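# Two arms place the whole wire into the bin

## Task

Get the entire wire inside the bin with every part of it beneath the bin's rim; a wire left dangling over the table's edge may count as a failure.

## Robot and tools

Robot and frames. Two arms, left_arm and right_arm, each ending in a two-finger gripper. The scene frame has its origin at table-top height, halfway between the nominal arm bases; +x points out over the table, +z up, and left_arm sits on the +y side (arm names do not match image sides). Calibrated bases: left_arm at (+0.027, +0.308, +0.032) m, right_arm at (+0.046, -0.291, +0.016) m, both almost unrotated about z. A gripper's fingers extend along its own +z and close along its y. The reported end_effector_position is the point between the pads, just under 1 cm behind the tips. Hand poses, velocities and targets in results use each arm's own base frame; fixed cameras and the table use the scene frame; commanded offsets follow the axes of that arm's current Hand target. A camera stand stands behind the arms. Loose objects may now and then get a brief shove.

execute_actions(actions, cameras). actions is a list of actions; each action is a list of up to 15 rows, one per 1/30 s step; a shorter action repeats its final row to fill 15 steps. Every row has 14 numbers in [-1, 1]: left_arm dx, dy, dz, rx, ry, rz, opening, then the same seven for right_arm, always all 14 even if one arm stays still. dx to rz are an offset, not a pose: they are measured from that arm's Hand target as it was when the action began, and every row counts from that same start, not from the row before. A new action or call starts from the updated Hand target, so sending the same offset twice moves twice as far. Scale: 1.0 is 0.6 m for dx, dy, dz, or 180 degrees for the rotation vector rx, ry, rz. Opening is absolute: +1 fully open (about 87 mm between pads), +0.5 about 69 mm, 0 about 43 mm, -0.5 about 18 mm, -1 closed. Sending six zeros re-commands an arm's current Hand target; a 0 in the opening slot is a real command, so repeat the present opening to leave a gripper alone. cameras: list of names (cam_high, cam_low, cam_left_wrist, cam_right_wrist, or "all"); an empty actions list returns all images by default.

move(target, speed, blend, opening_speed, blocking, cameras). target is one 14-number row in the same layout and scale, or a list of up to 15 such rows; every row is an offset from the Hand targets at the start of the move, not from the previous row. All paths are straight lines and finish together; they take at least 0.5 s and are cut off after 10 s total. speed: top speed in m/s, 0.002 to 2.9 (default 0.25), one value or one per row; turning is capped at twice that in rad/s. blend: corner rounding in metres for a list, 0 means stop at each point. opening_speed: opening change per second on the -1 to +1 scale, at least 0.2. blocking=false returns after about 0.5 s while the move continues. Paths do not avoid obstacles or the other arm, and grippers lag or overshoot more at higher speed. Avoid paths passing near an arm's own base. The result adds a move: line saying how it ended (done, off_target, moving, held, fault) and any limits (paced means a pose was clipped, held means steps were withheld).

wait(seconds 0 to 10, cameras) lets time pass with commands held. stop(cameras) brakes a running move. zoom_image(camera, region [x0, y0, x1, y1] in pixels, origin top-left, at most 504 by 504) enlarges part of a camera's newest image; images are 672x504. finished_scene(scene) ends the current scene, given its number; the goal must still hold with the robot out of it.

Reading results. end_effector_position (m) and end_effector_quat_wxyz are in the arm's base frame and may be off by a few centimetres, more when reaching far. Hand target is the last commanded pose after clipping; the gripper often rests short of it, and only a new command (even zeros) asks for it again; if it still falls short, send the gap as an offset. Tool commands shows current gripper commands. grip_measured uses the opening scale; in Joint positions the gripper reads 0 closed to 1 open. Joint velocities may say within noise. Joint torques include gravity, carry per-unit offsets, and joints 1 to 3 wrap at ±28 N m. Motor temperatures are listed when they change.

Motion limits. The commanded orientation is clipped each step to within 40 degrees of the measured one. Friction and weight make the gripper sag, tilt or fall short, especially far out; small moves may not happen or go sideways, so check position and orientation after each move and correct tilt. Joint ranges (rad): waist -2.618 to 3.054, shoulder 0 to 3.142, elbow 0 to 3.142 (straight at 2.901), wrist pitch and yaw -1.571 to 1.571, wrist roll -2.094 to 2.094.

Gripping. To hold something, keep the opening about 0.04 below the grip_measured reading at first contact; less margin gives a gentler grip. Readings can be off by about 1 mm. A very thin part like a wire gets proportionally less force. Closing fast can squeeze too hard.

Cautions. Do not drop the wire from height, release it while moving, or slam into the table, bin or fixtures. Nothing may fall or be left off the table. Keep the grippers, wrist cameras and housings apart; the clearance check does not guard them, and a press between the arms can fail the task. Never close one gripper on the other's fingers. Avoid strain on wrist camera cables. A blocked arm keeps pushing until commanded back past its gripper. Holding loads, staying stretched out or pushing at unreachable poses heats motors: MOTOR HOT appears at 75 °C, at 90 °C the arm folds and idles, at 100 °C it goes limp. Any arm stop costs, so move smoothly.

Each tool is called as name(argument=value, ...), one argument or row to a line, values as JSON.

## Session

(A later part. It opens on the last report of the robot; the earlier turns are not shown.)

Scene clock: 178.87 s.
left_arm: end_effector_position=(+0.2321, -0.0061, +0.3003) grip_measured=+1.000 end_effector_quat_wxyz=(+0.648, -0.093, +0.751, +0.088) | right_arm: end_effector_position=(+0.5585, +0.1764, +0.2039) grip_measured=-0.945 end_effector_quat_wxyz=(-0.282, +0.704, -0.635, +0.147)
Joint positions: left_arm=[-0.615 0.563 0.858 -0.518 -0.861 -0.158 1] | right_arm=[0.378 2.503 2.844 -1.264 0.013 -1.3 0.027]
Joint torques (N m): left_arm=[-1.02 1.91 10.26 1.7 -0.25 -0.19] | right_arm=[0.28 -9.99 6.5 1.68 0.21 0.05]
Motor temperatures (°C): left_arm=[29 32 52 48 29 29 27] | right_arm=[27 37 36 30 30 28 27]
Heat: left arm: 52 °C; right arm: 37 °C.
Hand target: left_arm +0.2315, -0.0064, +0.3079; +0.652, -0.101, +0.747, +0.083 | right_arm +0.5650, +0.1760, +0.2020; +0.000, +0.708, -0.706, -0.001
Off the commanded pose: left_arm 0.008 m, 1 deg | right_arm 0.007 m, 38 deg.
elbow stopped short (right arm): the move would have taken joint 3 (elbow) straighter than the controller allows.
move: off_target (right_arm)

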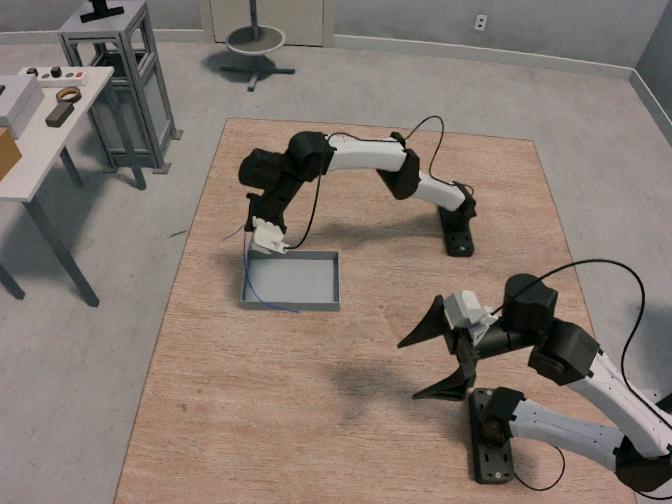

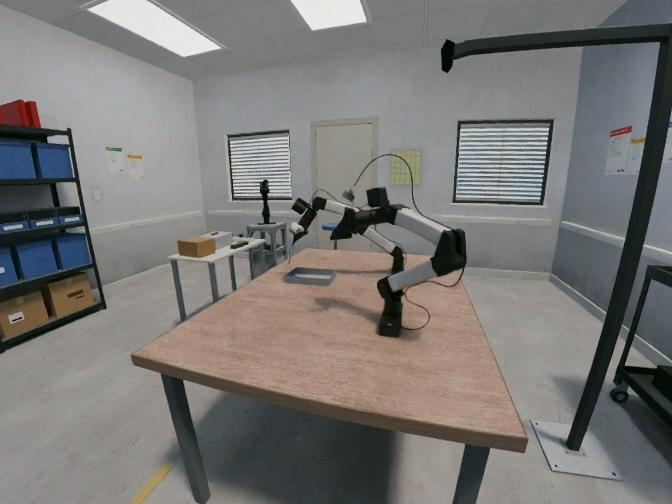

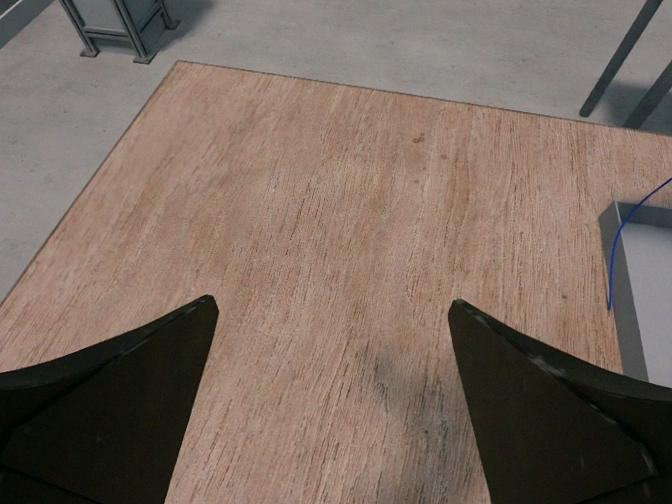

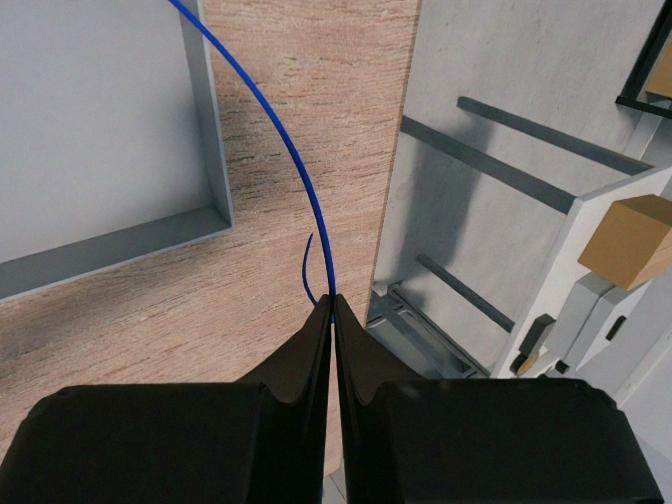

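move(
  target=[0,0,0,0,0,0,1,0.05,0.12,-0.17,0,0,0,-1],
  cameras=["all"],
  speed=0.15,
)

zoom_image(
  camera="cam_low",
  region=[270, 200, 390, 300],
)

zoom_image(
  camera="cam_high",
  region=[200, 170, 380, 350],
)

Scene clock: 191.77 s.
left_arm: end_effector_position=(+0.2321, -0.0061, +0.3003) grip_measured=+1.000 end_effector_quat_wxyz=(+0.648, -0.093, +0.751, +0.088) | right_arm: end_effector_position=(+0.5008, +0.1473, +0.2809) grip_measured=-0.945 end_effector_quat_wxyz=(-0.275, +0.704, -0.634, +0.163)
Joint positions: left_arm=[-0.615 0.563 0.858 -0.518 -0.861 -0.158 1] | right_arm=[0.378 2.311 2.844 -1.454 0.045 -1.312 0.027]
Joint torques (N m): left_arm=[-1.02 1.92 10.28 1.71 -0.24 -0.19] | right_arm=[0.81 -12.41 5.87 1.43 0.15 0]
Heat: left arm: 52 °C; right arm: 39 °C.
Hand target: left_arm +0.2315, -0.0064, +0.3079; +0.652, -0.101, +0.747, +0.083 | right_arm +0.4933, +0.1457, +0.3040; +0.000, +0.708, -0.706, -0.001
Off the commanded pose: left_arm 0.008 m, 1 deg | right_arm 0.025 m, 38 deg.
elbow stopped short (right arm): the move would have taken joint 3 (elbow) straighter than the controller allows.
move: off_target (right_arm)

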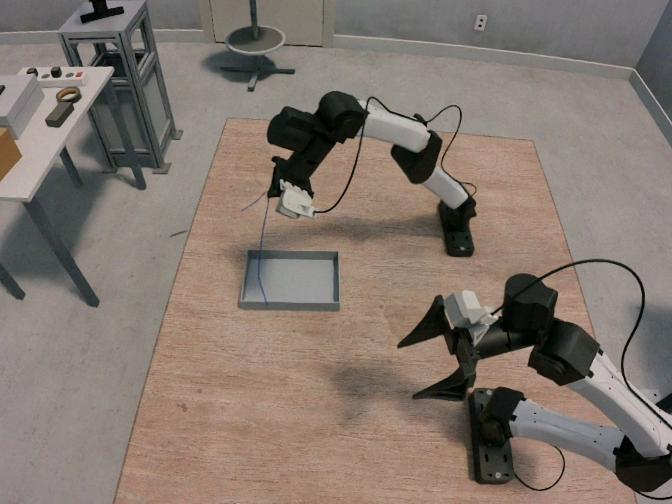

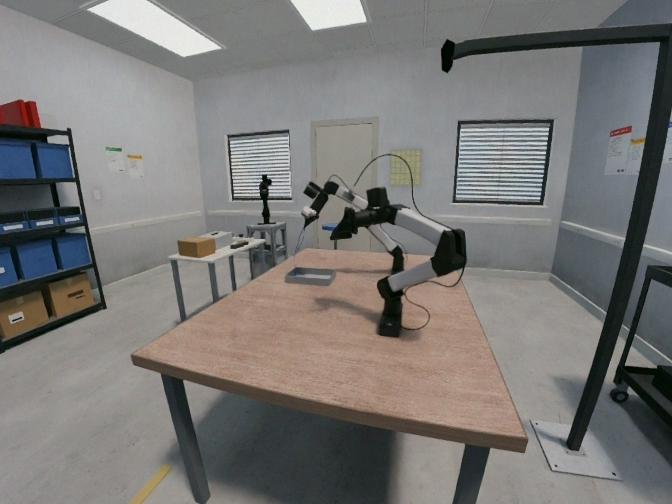

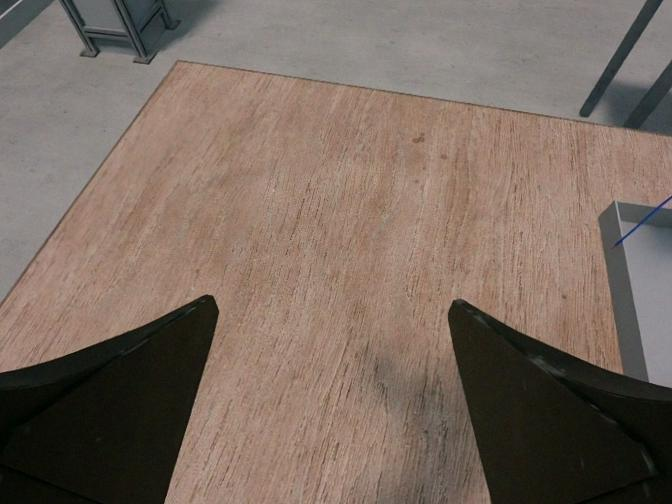

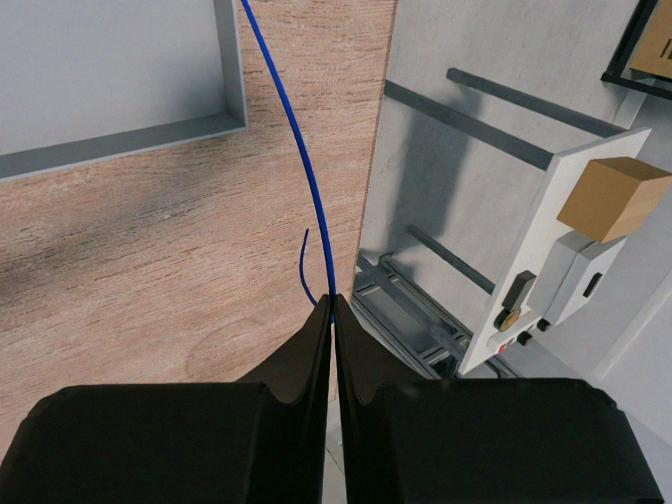

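Scaled by 4.200 from the camera's 672x504 image, which has a finer 960x720 frame.

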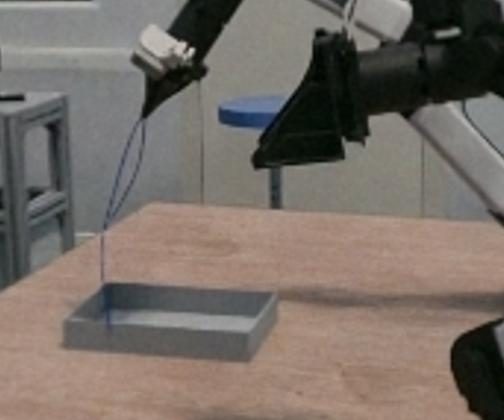

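Scaled by 2.800 from the camera's 672x504 image, which has a finer 960x720 frame.

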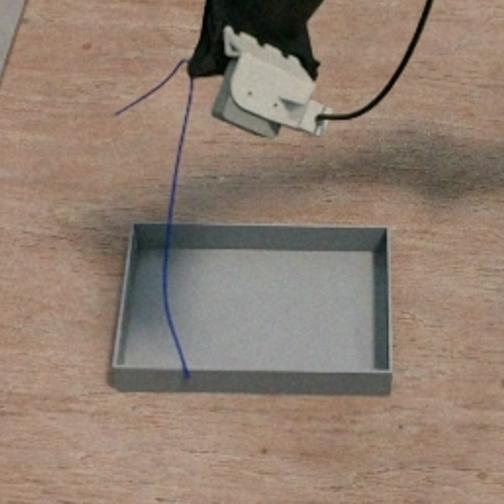

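move(
  target=[0,0,0,0,0,0,1,-0.04,0.107,0.0,0,0,0.5,-1],
  cameras=["all"],
  speed=0.3,
)

zoom_image(
  camera="cam_low",
  region=[270, 200, 390, 300],
)

zoom_image(
  camera="cam_high",
  region=[200, 170, 380, 350],
)

Scene clock: 217.03 s.
left_arm: end_effector_position=(+0.2320, -0.0061, +0.3002) grip_measured=+1.000 end_effector_quat_wxyz=(+0.648, -0.093, +0.751, +0.088) | right_arm: end_effector_position=(+0.4358, +0.1735, +0.2830) grip_measured=-0.945 end_effector_quat_wxyz=(+0.289, +0.011, +0.951, +0.112)
Joint positions: left_arm=[-0.615 0.563 0.858 -0.519 -0.861 -0.158 1] | right_arm=[0.343 2.245 2.844 -1.54 -0.009 0.37 0.027]
Joint torques (N m): left_arm=[-1.01 1.92 10.26 1.71 -0.24 -0.19] | right_arm=[-0.49 -12.03 5.83 1.42 0.01 0.12]
Motor temperatures (°C): left_arm=[29 31 53 49 29 29 27] | right_arm=[27 46 36 31 30 28 28]
Heat: left arm: 53 °C; right arm: 46 °C.
Hand target: left_arm +0.2314, -0.0064, +0.3078; +0.652, -0.101, +0.747, +0.083 | right_arm +0.4289, +0.1696, +0.3042; -0.001, -0.001, +1.000, +0.001
Off the commanded pose: left_arm 0.008 m, 1 deg | right_arm 0.022 m, 36 deg.
elbow stopped short (right arm): the move would have taken joint 3 (elbow) straighter than the controller allows.
move: off_target (right_arm)

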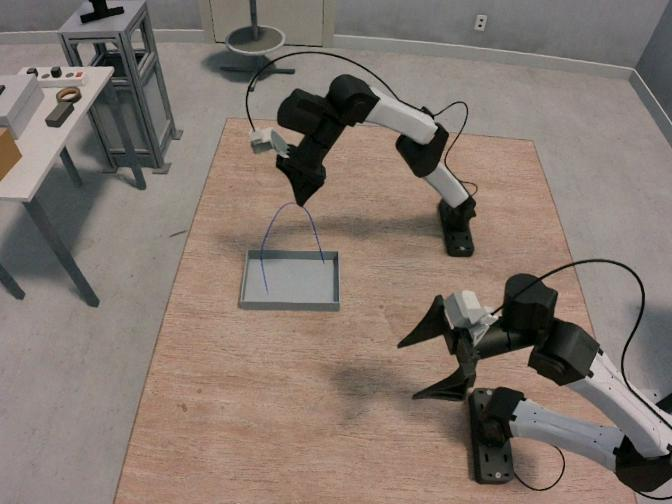

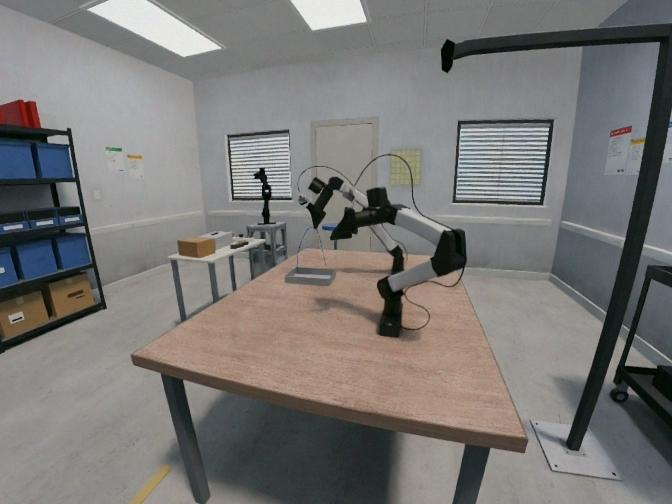

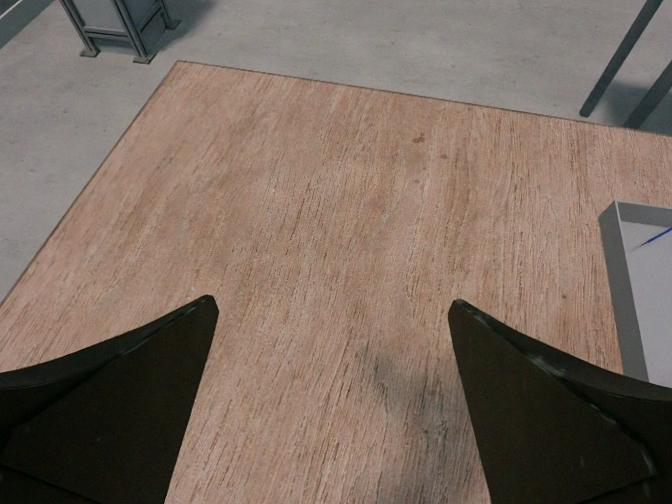

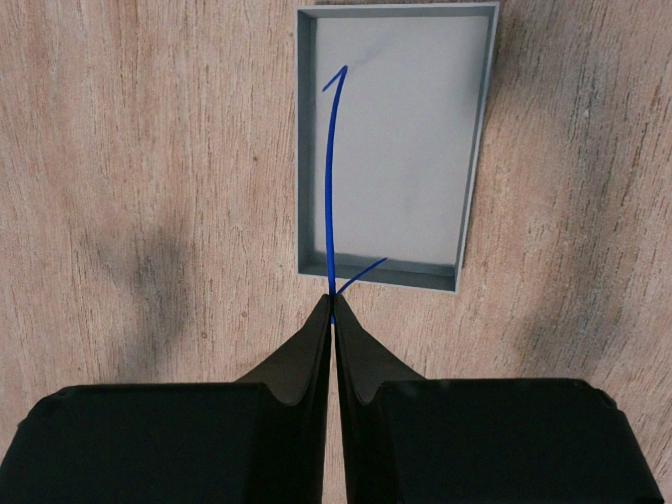

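Scaled by 4.200 from the camera's 672x504 image, which has a finer 960x720 frame.

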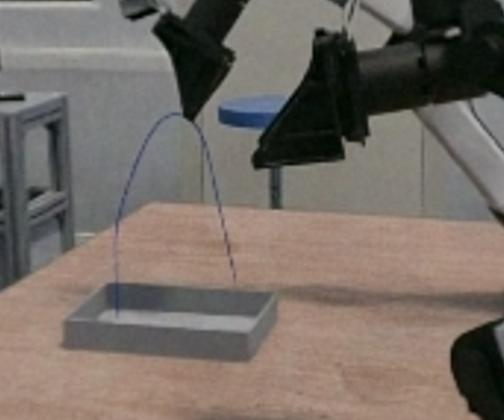

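Scaled by 2.800 from the camera's 672x504 image, which has a finer 960x720 frame.

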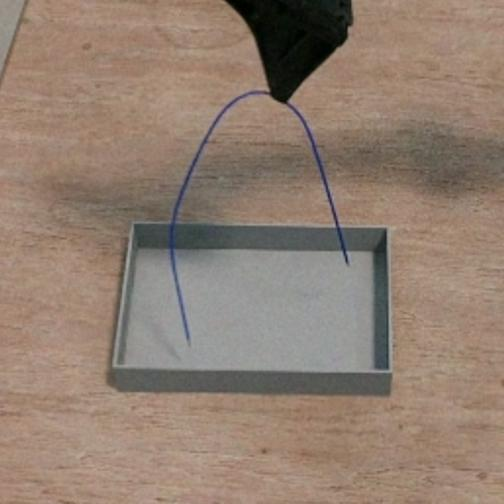

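move(
  target=[0,0,0,0,0,0,1,-0.033,-0.03,0.27,0,0,0,-1],
  cameras=["all"],
  speed=0.12,
)

zoom_image(
  camera="cam_high",
  region=[200, 170, 380, 350],
)

zoom_image(
  camera="cam_low",
  region=[270, 200, 390, 300],
)

Scene clock: 228.73 s.
left_arm: end_effector_position=(+0.2320, -0.0061, +0.3002) grip_measured=+1.000 end_effector_quat_wxyz=(+0.648, -0.093, +0.751, +0.088) | right_arm: end_effector_position=(+0.4498, +0.1572, +0.1551) grip_measured=-0.945 end_effector_quat_wxyz=(+0.134, +0.004, +0.990, +0.051)
Joint positions: left_arm=[-0.615 0.563 0.858 -0.519 -0.861 -0.158 1] | right_arm=[0.303 2.454 2.729 -1.558 -0.016 0.314 0.027]
Joint torques (N m): left_arm=[-1.02 1.92 10.26 1.71 -0.24 -0.19] | right_arm=[-0.65 -9.43 3.79 0.88 0.13 0]
Heat: left arm: 53 °C; right arm: 46 °C.
Hand target: left_arm +0.2314, -0.0064, +0.3078; +0.652, -0.101, +0.747, +0.083 | right_arm +0.4485, +0.1518, +0.1421; -0.001, -0.001, +1.000, +0.000
Off the commanded pose: left_arm 0.008 m, 1 deg | right_arm 0.014 m, 17 deg.
elbow stopped short (right arm): the move would have taken joint 3 (elbow) straighter than the controller allows.
joint sent to its limit (right arm) — joint 4 (wrist pitch), lower limit. The joint targets are off in orientation, not in position.
move: off_target (right_arm)

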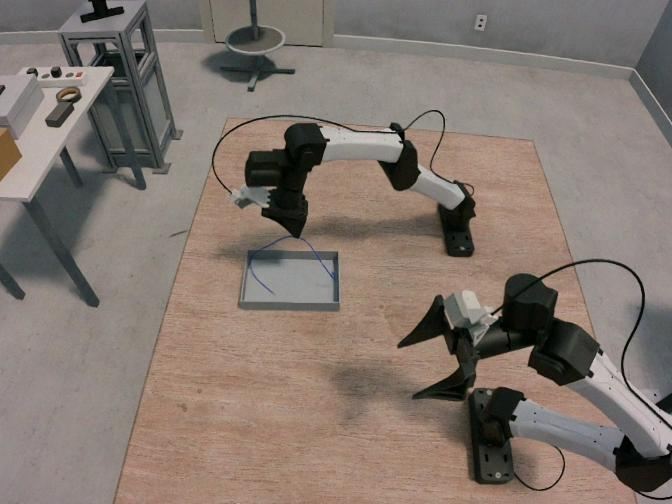

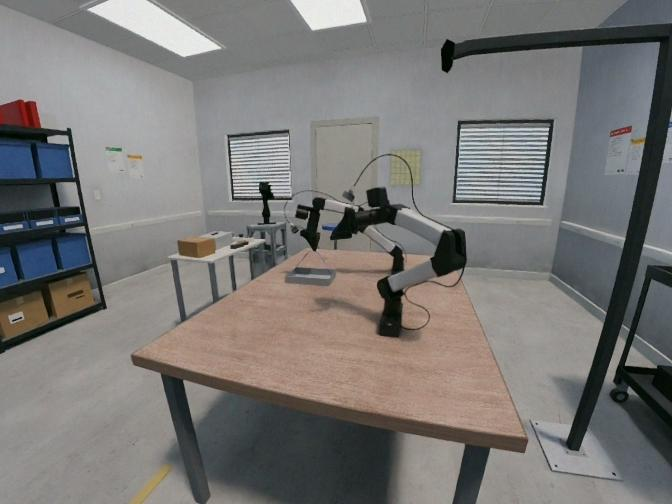

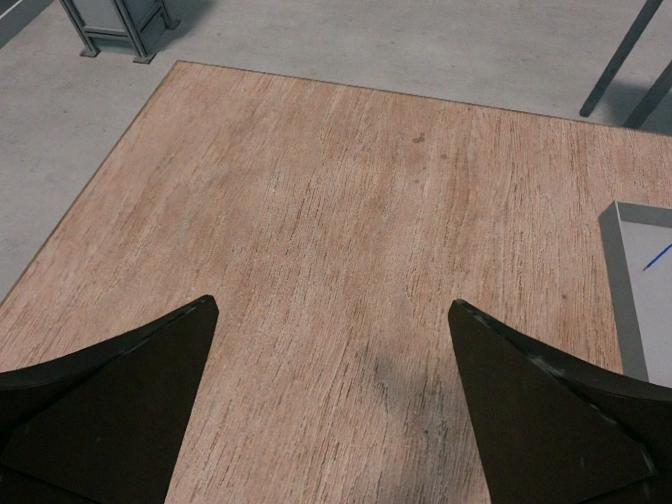

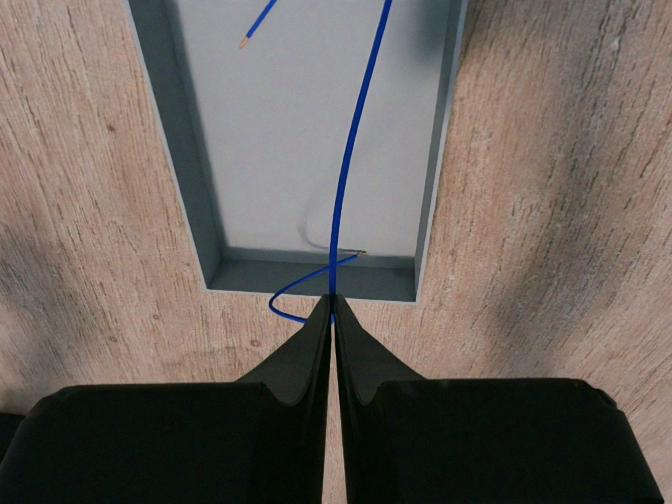

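Scaled by 2.800 from the camera's 672x504 image, which has a finer 960x720 frame.

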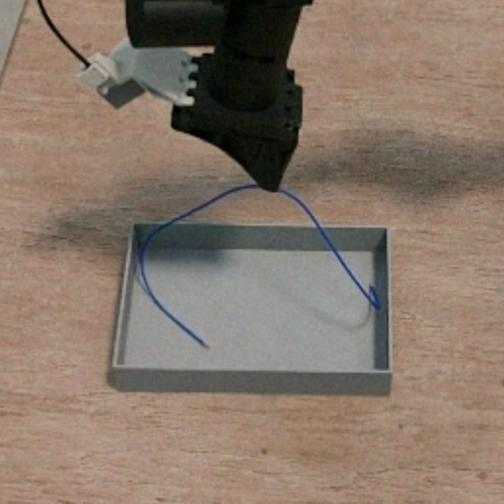

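Scaled by 4.200 from the camera's 672x504 image, which has a finer 960x720 frame.

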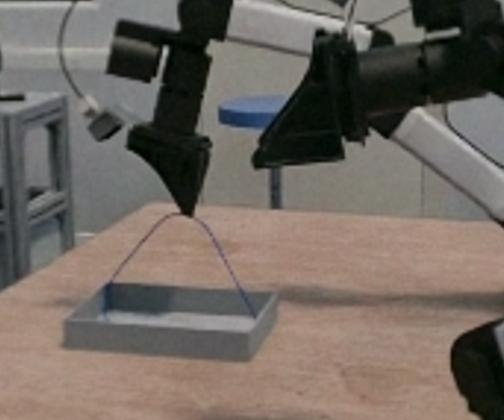

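move(
  target=[0,0,0,0,0,0,1,-0.03,0,0.14,0,0,0,-1],
  cameras=["cam_high","cam_low","cam_right_wrist"],
  speed=0.1,
)

zoom_image(
  camera="cam_high",
  region=[200, 170, 380, 350],
)

zoom_image(
  camera="cam_low",
  region=[270, 200, 390, 300],
)

Scene clock: 239.97 s.
left_arm: end_effector_position=(+0.2320, -0.0061, +0.3002) grip_measured=+1.000 end_effector_quat_wxyz=(+0.648, -0.093, +0.751, +0.088) | right_arm: end_effector_position=(+0.4638, +0.1573, +0.0634) grip_measured=-0.945 end_effector_quat_wxyz=(+0.064, +0.002, +0.998, +0.028)
Joint positions: left_arm=[-0.615 0.563 0.858 -0.519 -0.861 -0.158 1] | right_arm=[0.296 2.705 2.833 -1.561 -0.016 0.3 0.027]
Joint torques (N m): left_arm=[-1.02 1.92 10.26 1.71 -0.24 -0.19] | right_arm=[-0.53 -10.13 6.5 0.6 0.3 -0.03]
Heat: left arm: 53 °C; right arm: 44 °C.
Hand target: left_arm +0.2314, -0.0064, +0.3078; +0.652, -0.101, +0.747, +0.083 | right_arm +0.4664, +0.1518, +0.0579; -0.001, -0.001, +1.000, +0.000
Off the commanded pose: left_arm 0.008 m, 1 deg | right_arm 0.008 m, 8 deg.
joint sent to its limit (right arm) — joint 4 (wrist pitch), lower limit. The joint targets are off in orientation, not in position.
move: off_target (right_arm)
Images, in order (width x height): cam_high 672x504, cam_low 672x504, cam_right_wrist 672x504.

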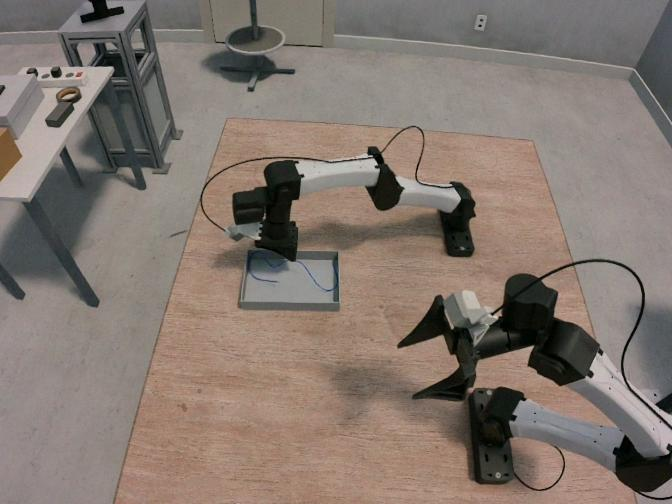

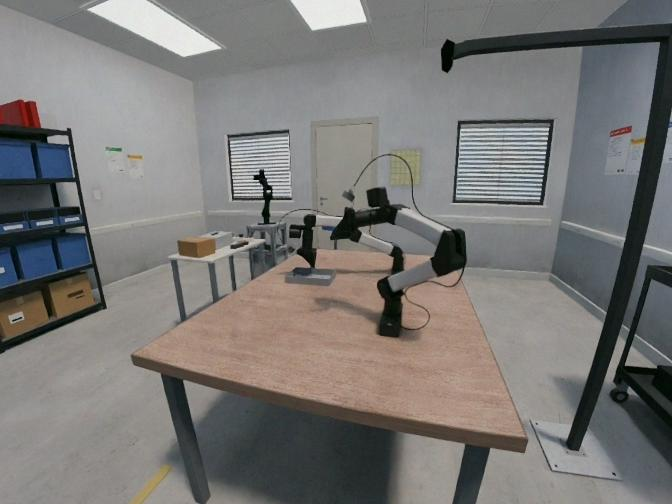

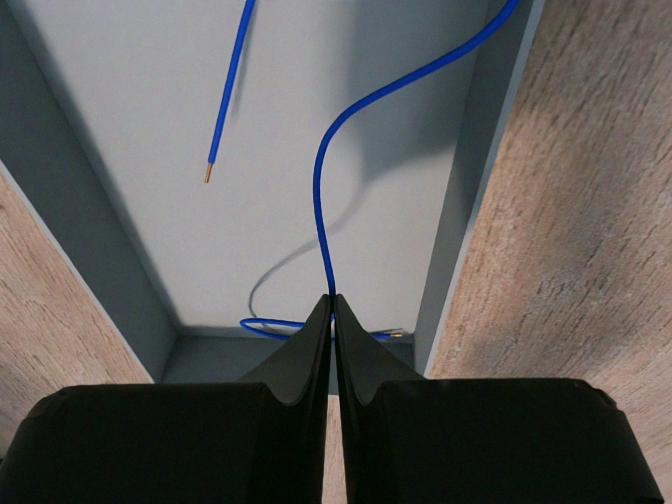

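Scaled by 2.800 from the camera's 672x504 image, which has a finer 960x720 frame.

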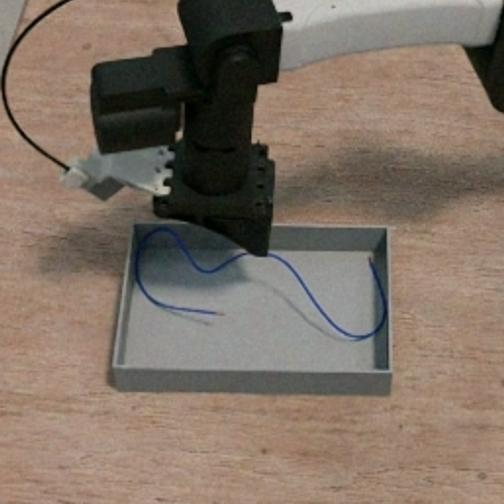

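Scaled by 4.200 from the camera's 672x504 image, which has a finer 960x720 frame.

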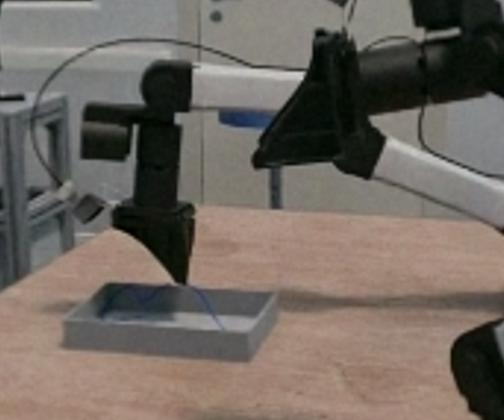

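move(
  target=[0,0,0,0,0,0,1,0,0,0.065,0,0,0,-1],
  cameras=["cam_high","cam_low","cam_right_wrist"],
  speed=0.06,
)

zoom_image(
  camera="cam_high",
  region=[200, 170, 380, 350],
)

zoom_image(
  camera="cam_low",
  region=[270, 230, 350, 300],
)

Scene clock: 249.33 s.
left_arm: end_effector_position=(+0.2320, -0.0061, +0.3002) grip_measured=+1.000 end_effector_quat_wxyz=(+0.648, -0.093, +0.751, +0.088) | right_arm: end_effector_position=(+0.4598, +0.1556, +0.0262) grip_measured=-0.945 end_effector_quat_wxyz=(+0.028, +0.001, +0.999, +0.016)
Joint positions: left_arm=[-0.615 0.563 0.858 -0.519 -0.861 -0.158 1] | right_arm=[0.296 2.789 2.842 -1.561 -0.014 0.298 0.027]
Joint torques (N m): left_arm=[-1.02 1.92 10.26 1.71 -0.24 -0.19] | right_arm=[-0.4 -10.43 6.72 0.61 0.19 -0.03]
Heat: left arm: 54 °C; right arm: 44 °C.
Hand target: left_arm +0.2314, -0.0064, +0.3078; +0.652, -0.101, +0.747, +0.083 | right_arm +0.4664, +0.1518, +0.0191; -0.001, -0.001, +1.000, +0.000
Off the commanded pose: left_arm 0.008 m, 1 deg | right_arm 0.010 m, 4 deg.
elbow stopped short (right arm): the move would have taken joint 3 (elbow) straighter than the controller allows.
move: off_target (right_arm)
Images, in order (width x height): cam_high 672x504, cam_low 672x504, cam_right_wrist 672x504.

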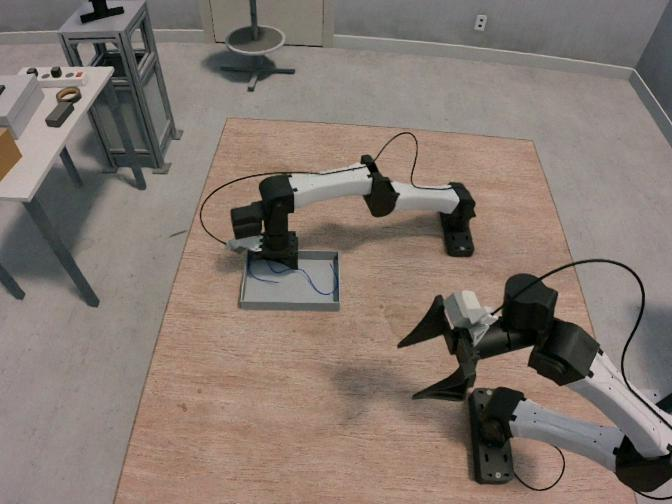

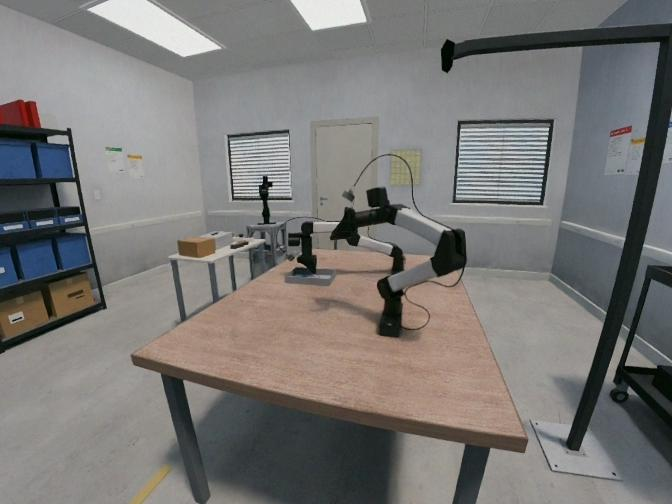

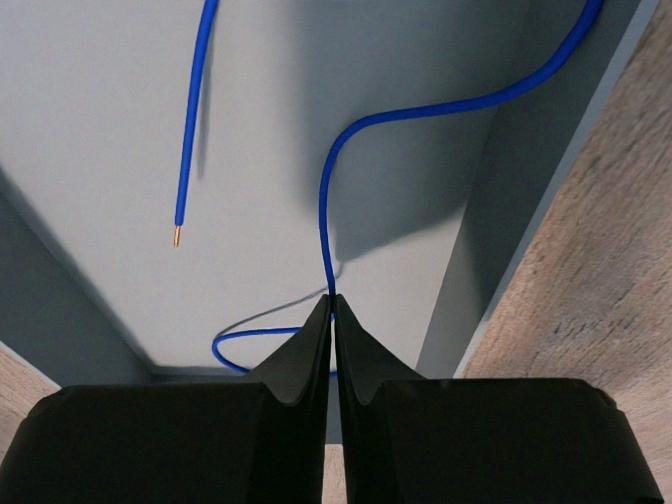

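Scaled by 2.800 from the camera's 672x504 image, which has a finer 960x720 frame.

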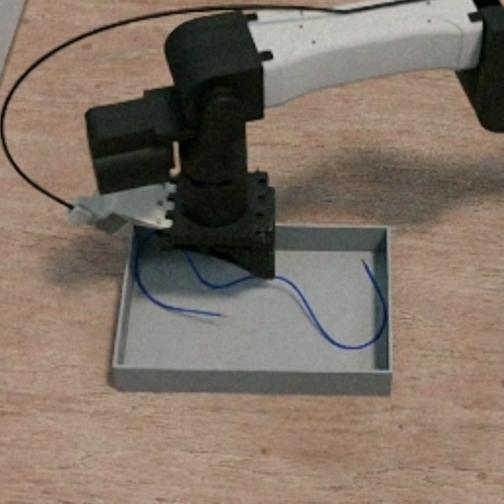

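Scaled by 6.300 from the camera's 672x504 image, which has a finer 960x720 frame.

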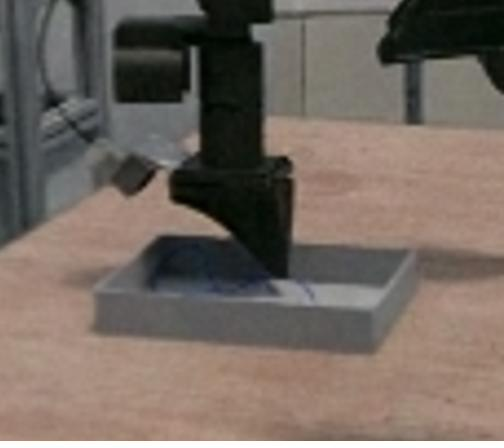

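move(
  target=[
    [0,0,0,0,0,0,1,0.008,0,0.018,0,0,0,-1],
    [0,0,0,0,0,0,1,0.008,0,0.018,0,0,0,-0.5],
    [0,0,0,0,0,0,1,0.008,0,-0.25,0,0,0,-0.5],
  ],
  cameras=["cam_high","cam_low","cam_right_wrist"],
  speed=0.05,
  opening_speed=0.4,
)

zoom_image(
  camera="cam_high",
  region=[200, 170, 380, 350],
)

zoom_image(
  camera="cam_low",
  region=[270, 230, 350, 300],
)

Scene clock: 262.73 s.
left_arm: end_effector_position=(+0.2320, -0.0061, +0.3002) grip_measured=+1.000 end_effector_quat_wxyz=(+0.648, -0.093, +0.751, +0.088) | right_arm: end_effector_position=(+0.4634, +0.1565, +0.1492) grip_measured=-0.500 end_effector_quat_wxyz=(+0.148, +0.000, +0.988, +0.052)
Joint positions: left_arm=[-0.615 0.563 0.858 -0.519 -0.861 -0.158 1] | right_arm=[0.296 2.514 2.817 -1.559 -0.013 0.298 0.25]
Joint torques (N m): left_arm=[-1.02 1.91 10.26 1.71 -0.24 -0.19] | right_arm=[-0.42 -14.37 4.96 0.96 0.13 0.1]
Heat: left arm: 54 °C; right arm: 47 °C.
Hand target: left_arm +0.2314, -0.0064, +0.3078; +0.652, -0.101, +0.747, +0.083 | right_arm +0.4618, +0.1517, +0.1691; -0.001, -0.001, +1.000, +0.000
Off the commanded pose: left_arm 0.008 m, 1 deg | right_arm 0.021 m, 18 deg.
elbow stopped short (right arm): the move would have taken joint 3 (elbow) straighter than the controller allows.
joint sent to its limit (right arm) — joint 4 (wrist pitch), lower limit. The joint targets are off in orientation, not in position.
move: off_target (right_arm); target 2's new opening was sent with right_arm's hand 0.009 m and 3 deg from that target
Images, in order (width x height): cam_high 672x504, cam_low 672x504, cam_right_wrist 672x504.

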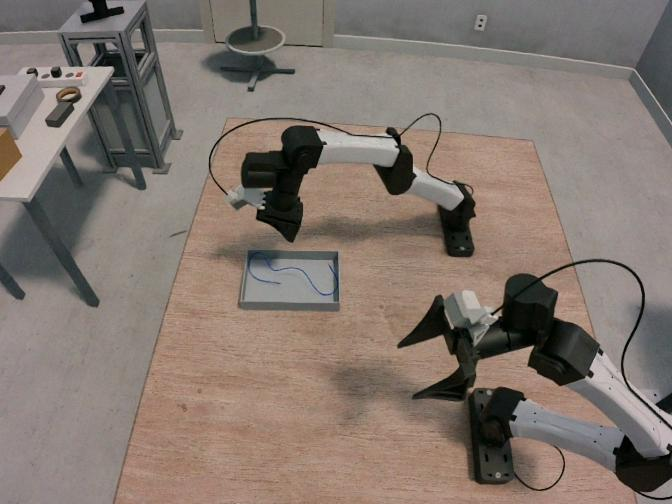

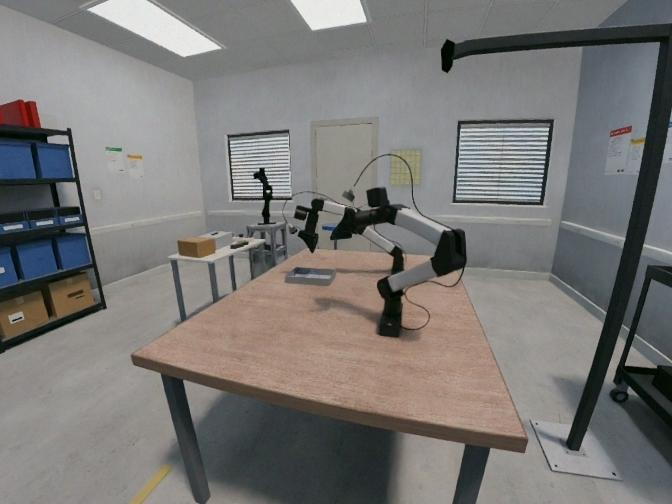

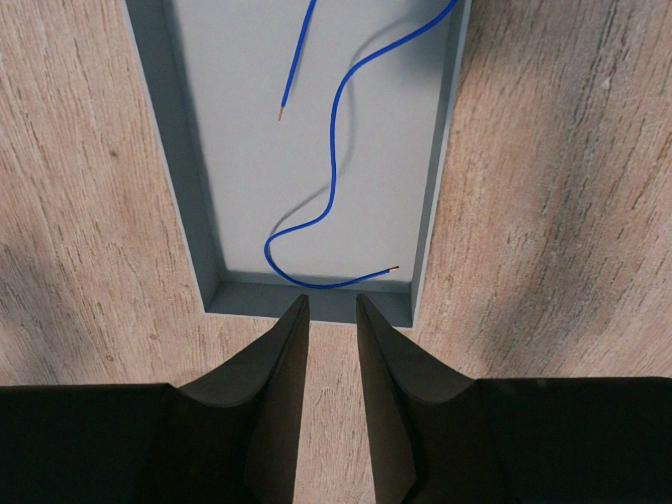

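Scaled by 2.800 from the camera's 672x504 image, which has a finer 960x720 frame.

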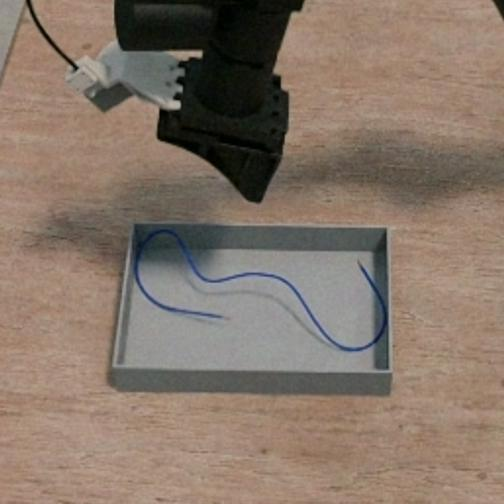

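Scaled by 6.300 from the camera's 672x504 image, which has a finer 960x720 frame.

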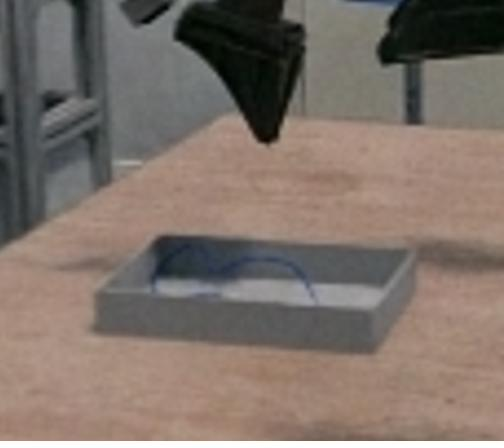

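zoom_image(
  camera="cam_low",
  region=[280, 260, 340, 290],
)

zoom_image(
  camera="cam_high",
  region=[235, 240, 345, 315],
)

Scaled by 8.400 from the camera's 672x504 image, which has a finer 960x720 frame.

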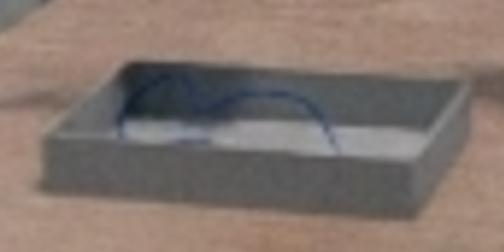

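Scaled by 4.582 from the camera's 672x504 image, which has a finer 960x720 frame.

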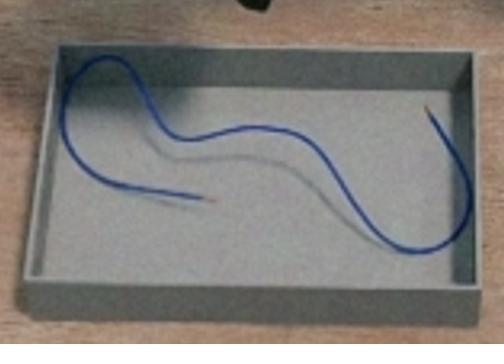

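move(
  target=[
    [0,0,0,0,0,0,1,0,0,0.2,0,0,0,-0.5],
    [0,0,0,0,0,0,1,0,0,0.278,0,0,0,-0.5],
    [0,0,0,0,0,0,1,0,0,0.278,0,0,0,-1],
  ],
  cameras=["cam_high","cam_right_wrist"],
  speed=[0.12,0.05,0.05],
  opening_speed=0.6,
)

zoom_image(
  camera="cam_high",
  region=[235, 240, 345, 315],
)

Scene clock: 297.50 s.
left_arm: end_effector_position=(+0.2320, -0.0061, +0.3002) grip_measured=+1.000 end_effector_quat_wxyz=(+0.648, -0.093, +0.751, +0.088) | right_arm: end_effector_position=(+0.4568, +0.1544, +0.0091) grip_measured=-0.979 end_effector_quat_wxyz=(+0.011, +0.001, +1.000, +0.010)
Joint positions: left_arm=[-0.615 0.563 0.858 -0.519 -0.861 -0.158 1] | right_arm=[0.296 2.826 2.843 -1.56 -0.013 0.298 0.01]
Joint torques (N m): left_arm=[-1.02 1.91 10.26 1.71 -0.24 -0.19] | right_arm=[-0.06 -10.5 6.45 0.55 0.27 0]
Motor temperatures (°C): left_arm=[29 31 55 50 29 29 27] | right_arm=[27 52 36 30 30 28 27]
Heat: left arm: 55 °C; right arm: 52 °C.
Hand target: left_arm +0.2314, -0.0064, +0.3078; +0.652, -0.101, +0.747, +0.083 | right_arm +0.4615, +0.1518, +0.0022; -0.001, -0.001, +1.000, +0.000
Off the commanded pose: left_arm 0.008 m, 1 deg | right_arm 0.009 m, 2 deg.
elbow stopped short (right arm): the move would have taken joint 3 (elbow) straighter than the controller allows.
move: done
Images, in order (width x height): cam_high 672x504, cam_right_wrist 672x504.

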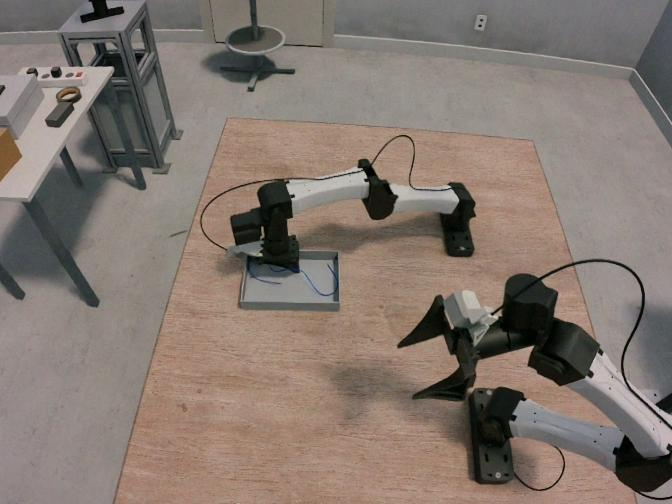

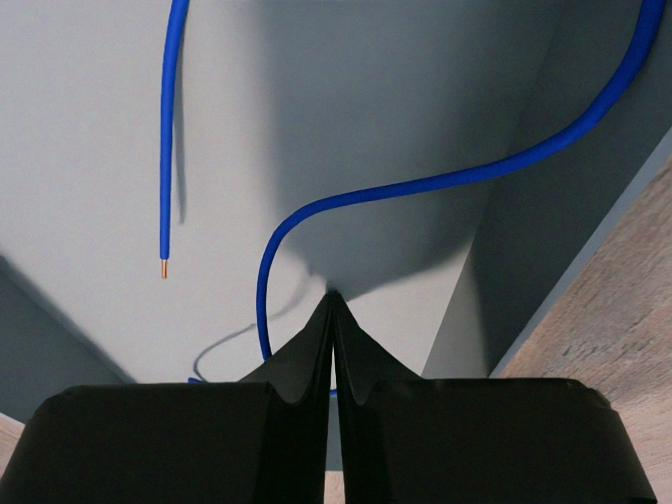

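Scaled by 4.582 from the camera's 672x504 image, which has a finer 960x720 frame.

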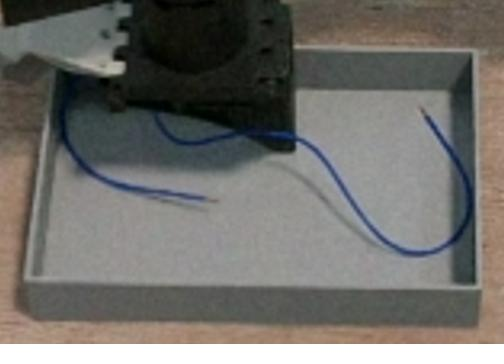

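move(
  target=[
    [0,0,0,0,0,0,1,0,0,-0.11,0,0,0,-1],
    [0,0,0,0,0,0,1,0,0.028,-0.11,0,0,0,-0.2],
  ],
  cameras=["cam_high","cam_right_wrist"],
  speed=0.1,
)

zoom_image(
  camera="cam_high",
  region=[235, 240, 345, 315],
)

Scene clock: 310.07 s.
left_arm: end_effector_position=(+0.2320, -0.0061, +0.3002) grip_measured=+1.000 end_effector_quat_wxyz=(+0.648, -0.093, +0.751, +0.088) | right_arm: end_effector_position=(+0.4597, +0.1668, +0.0564) grip_measured=-0.200 end_effector_quat_wxyz=(+0.056, +0.002, +0.998, +0.025)
Joint positions: left_arm=[-0.615 0.563 0.858 -0.519 -0.861 -0.158 1] | right_arm=[0.317 2.719 2.831 -1.561 -0.013 0.321 0.4]
Joint torques (N m): left_arm=[-1.02 1.91 10.26 1.7 -0.24 -0.19] | right_arm=[0.66 -13.22 6.31 0.56 0.23 0.1]
Motor temperatures (°C): left_arm=[29 31 55 50 29 29 27] | right_arm=[27 54 37 30 30 28 27]
Heat: left arm: 55 °C; right arm: 54 °C.
Hand target: left_arm +0.2314, -0.0064, +0.3078; +0.652, -0.101, +0.747, +0.083 | right_arm +0.4617, +0.1686, +0.0684; -0.001, -0.001, +1.000, +0.001
Off the commanded pose: left_arm 0.008 m, 1 deg | right_arm 0.012 m, 7 deg.
elbow stopped short (right arm): the move would have taken joint 3 (elbow) straighter than the controller allows.
joint sent to its limit (right arm) — joint 4 (wrist pitch), lower limit. The joint targets are off in orientation, not in position.
move: off_target (right_arm); target 2's new opening was sent with right_arm's hand 0.012 m and 7 deg from that target
Images, in order (width x height): cam_high 672x504, cam_right_wrist 672x504.

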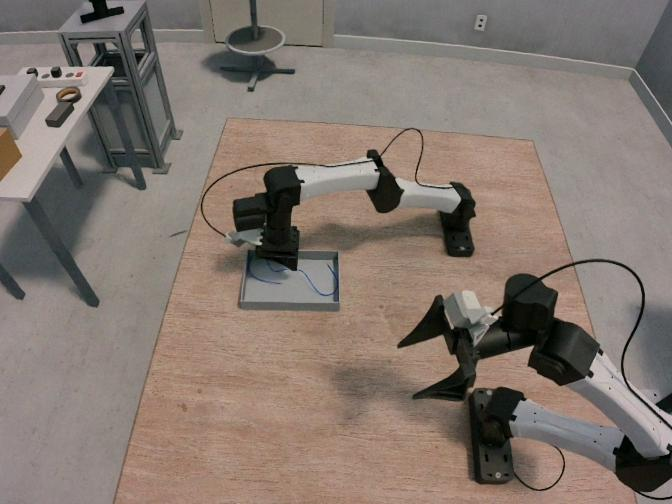

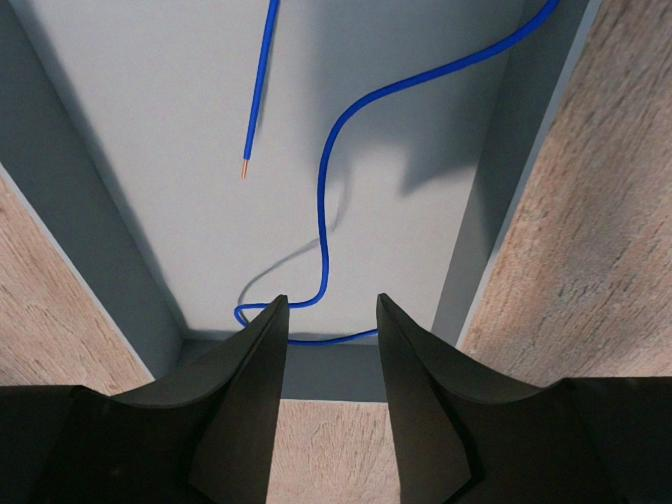

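Scaled by 4.582 from the camera's 672x504 image, which has a finer 960x720 frame.

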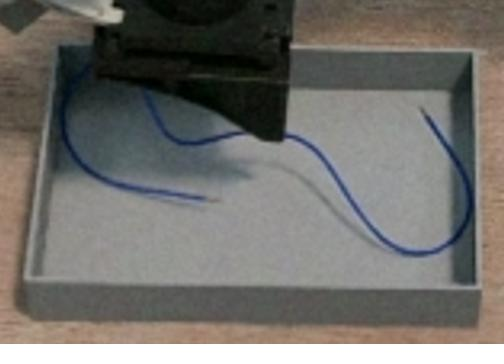

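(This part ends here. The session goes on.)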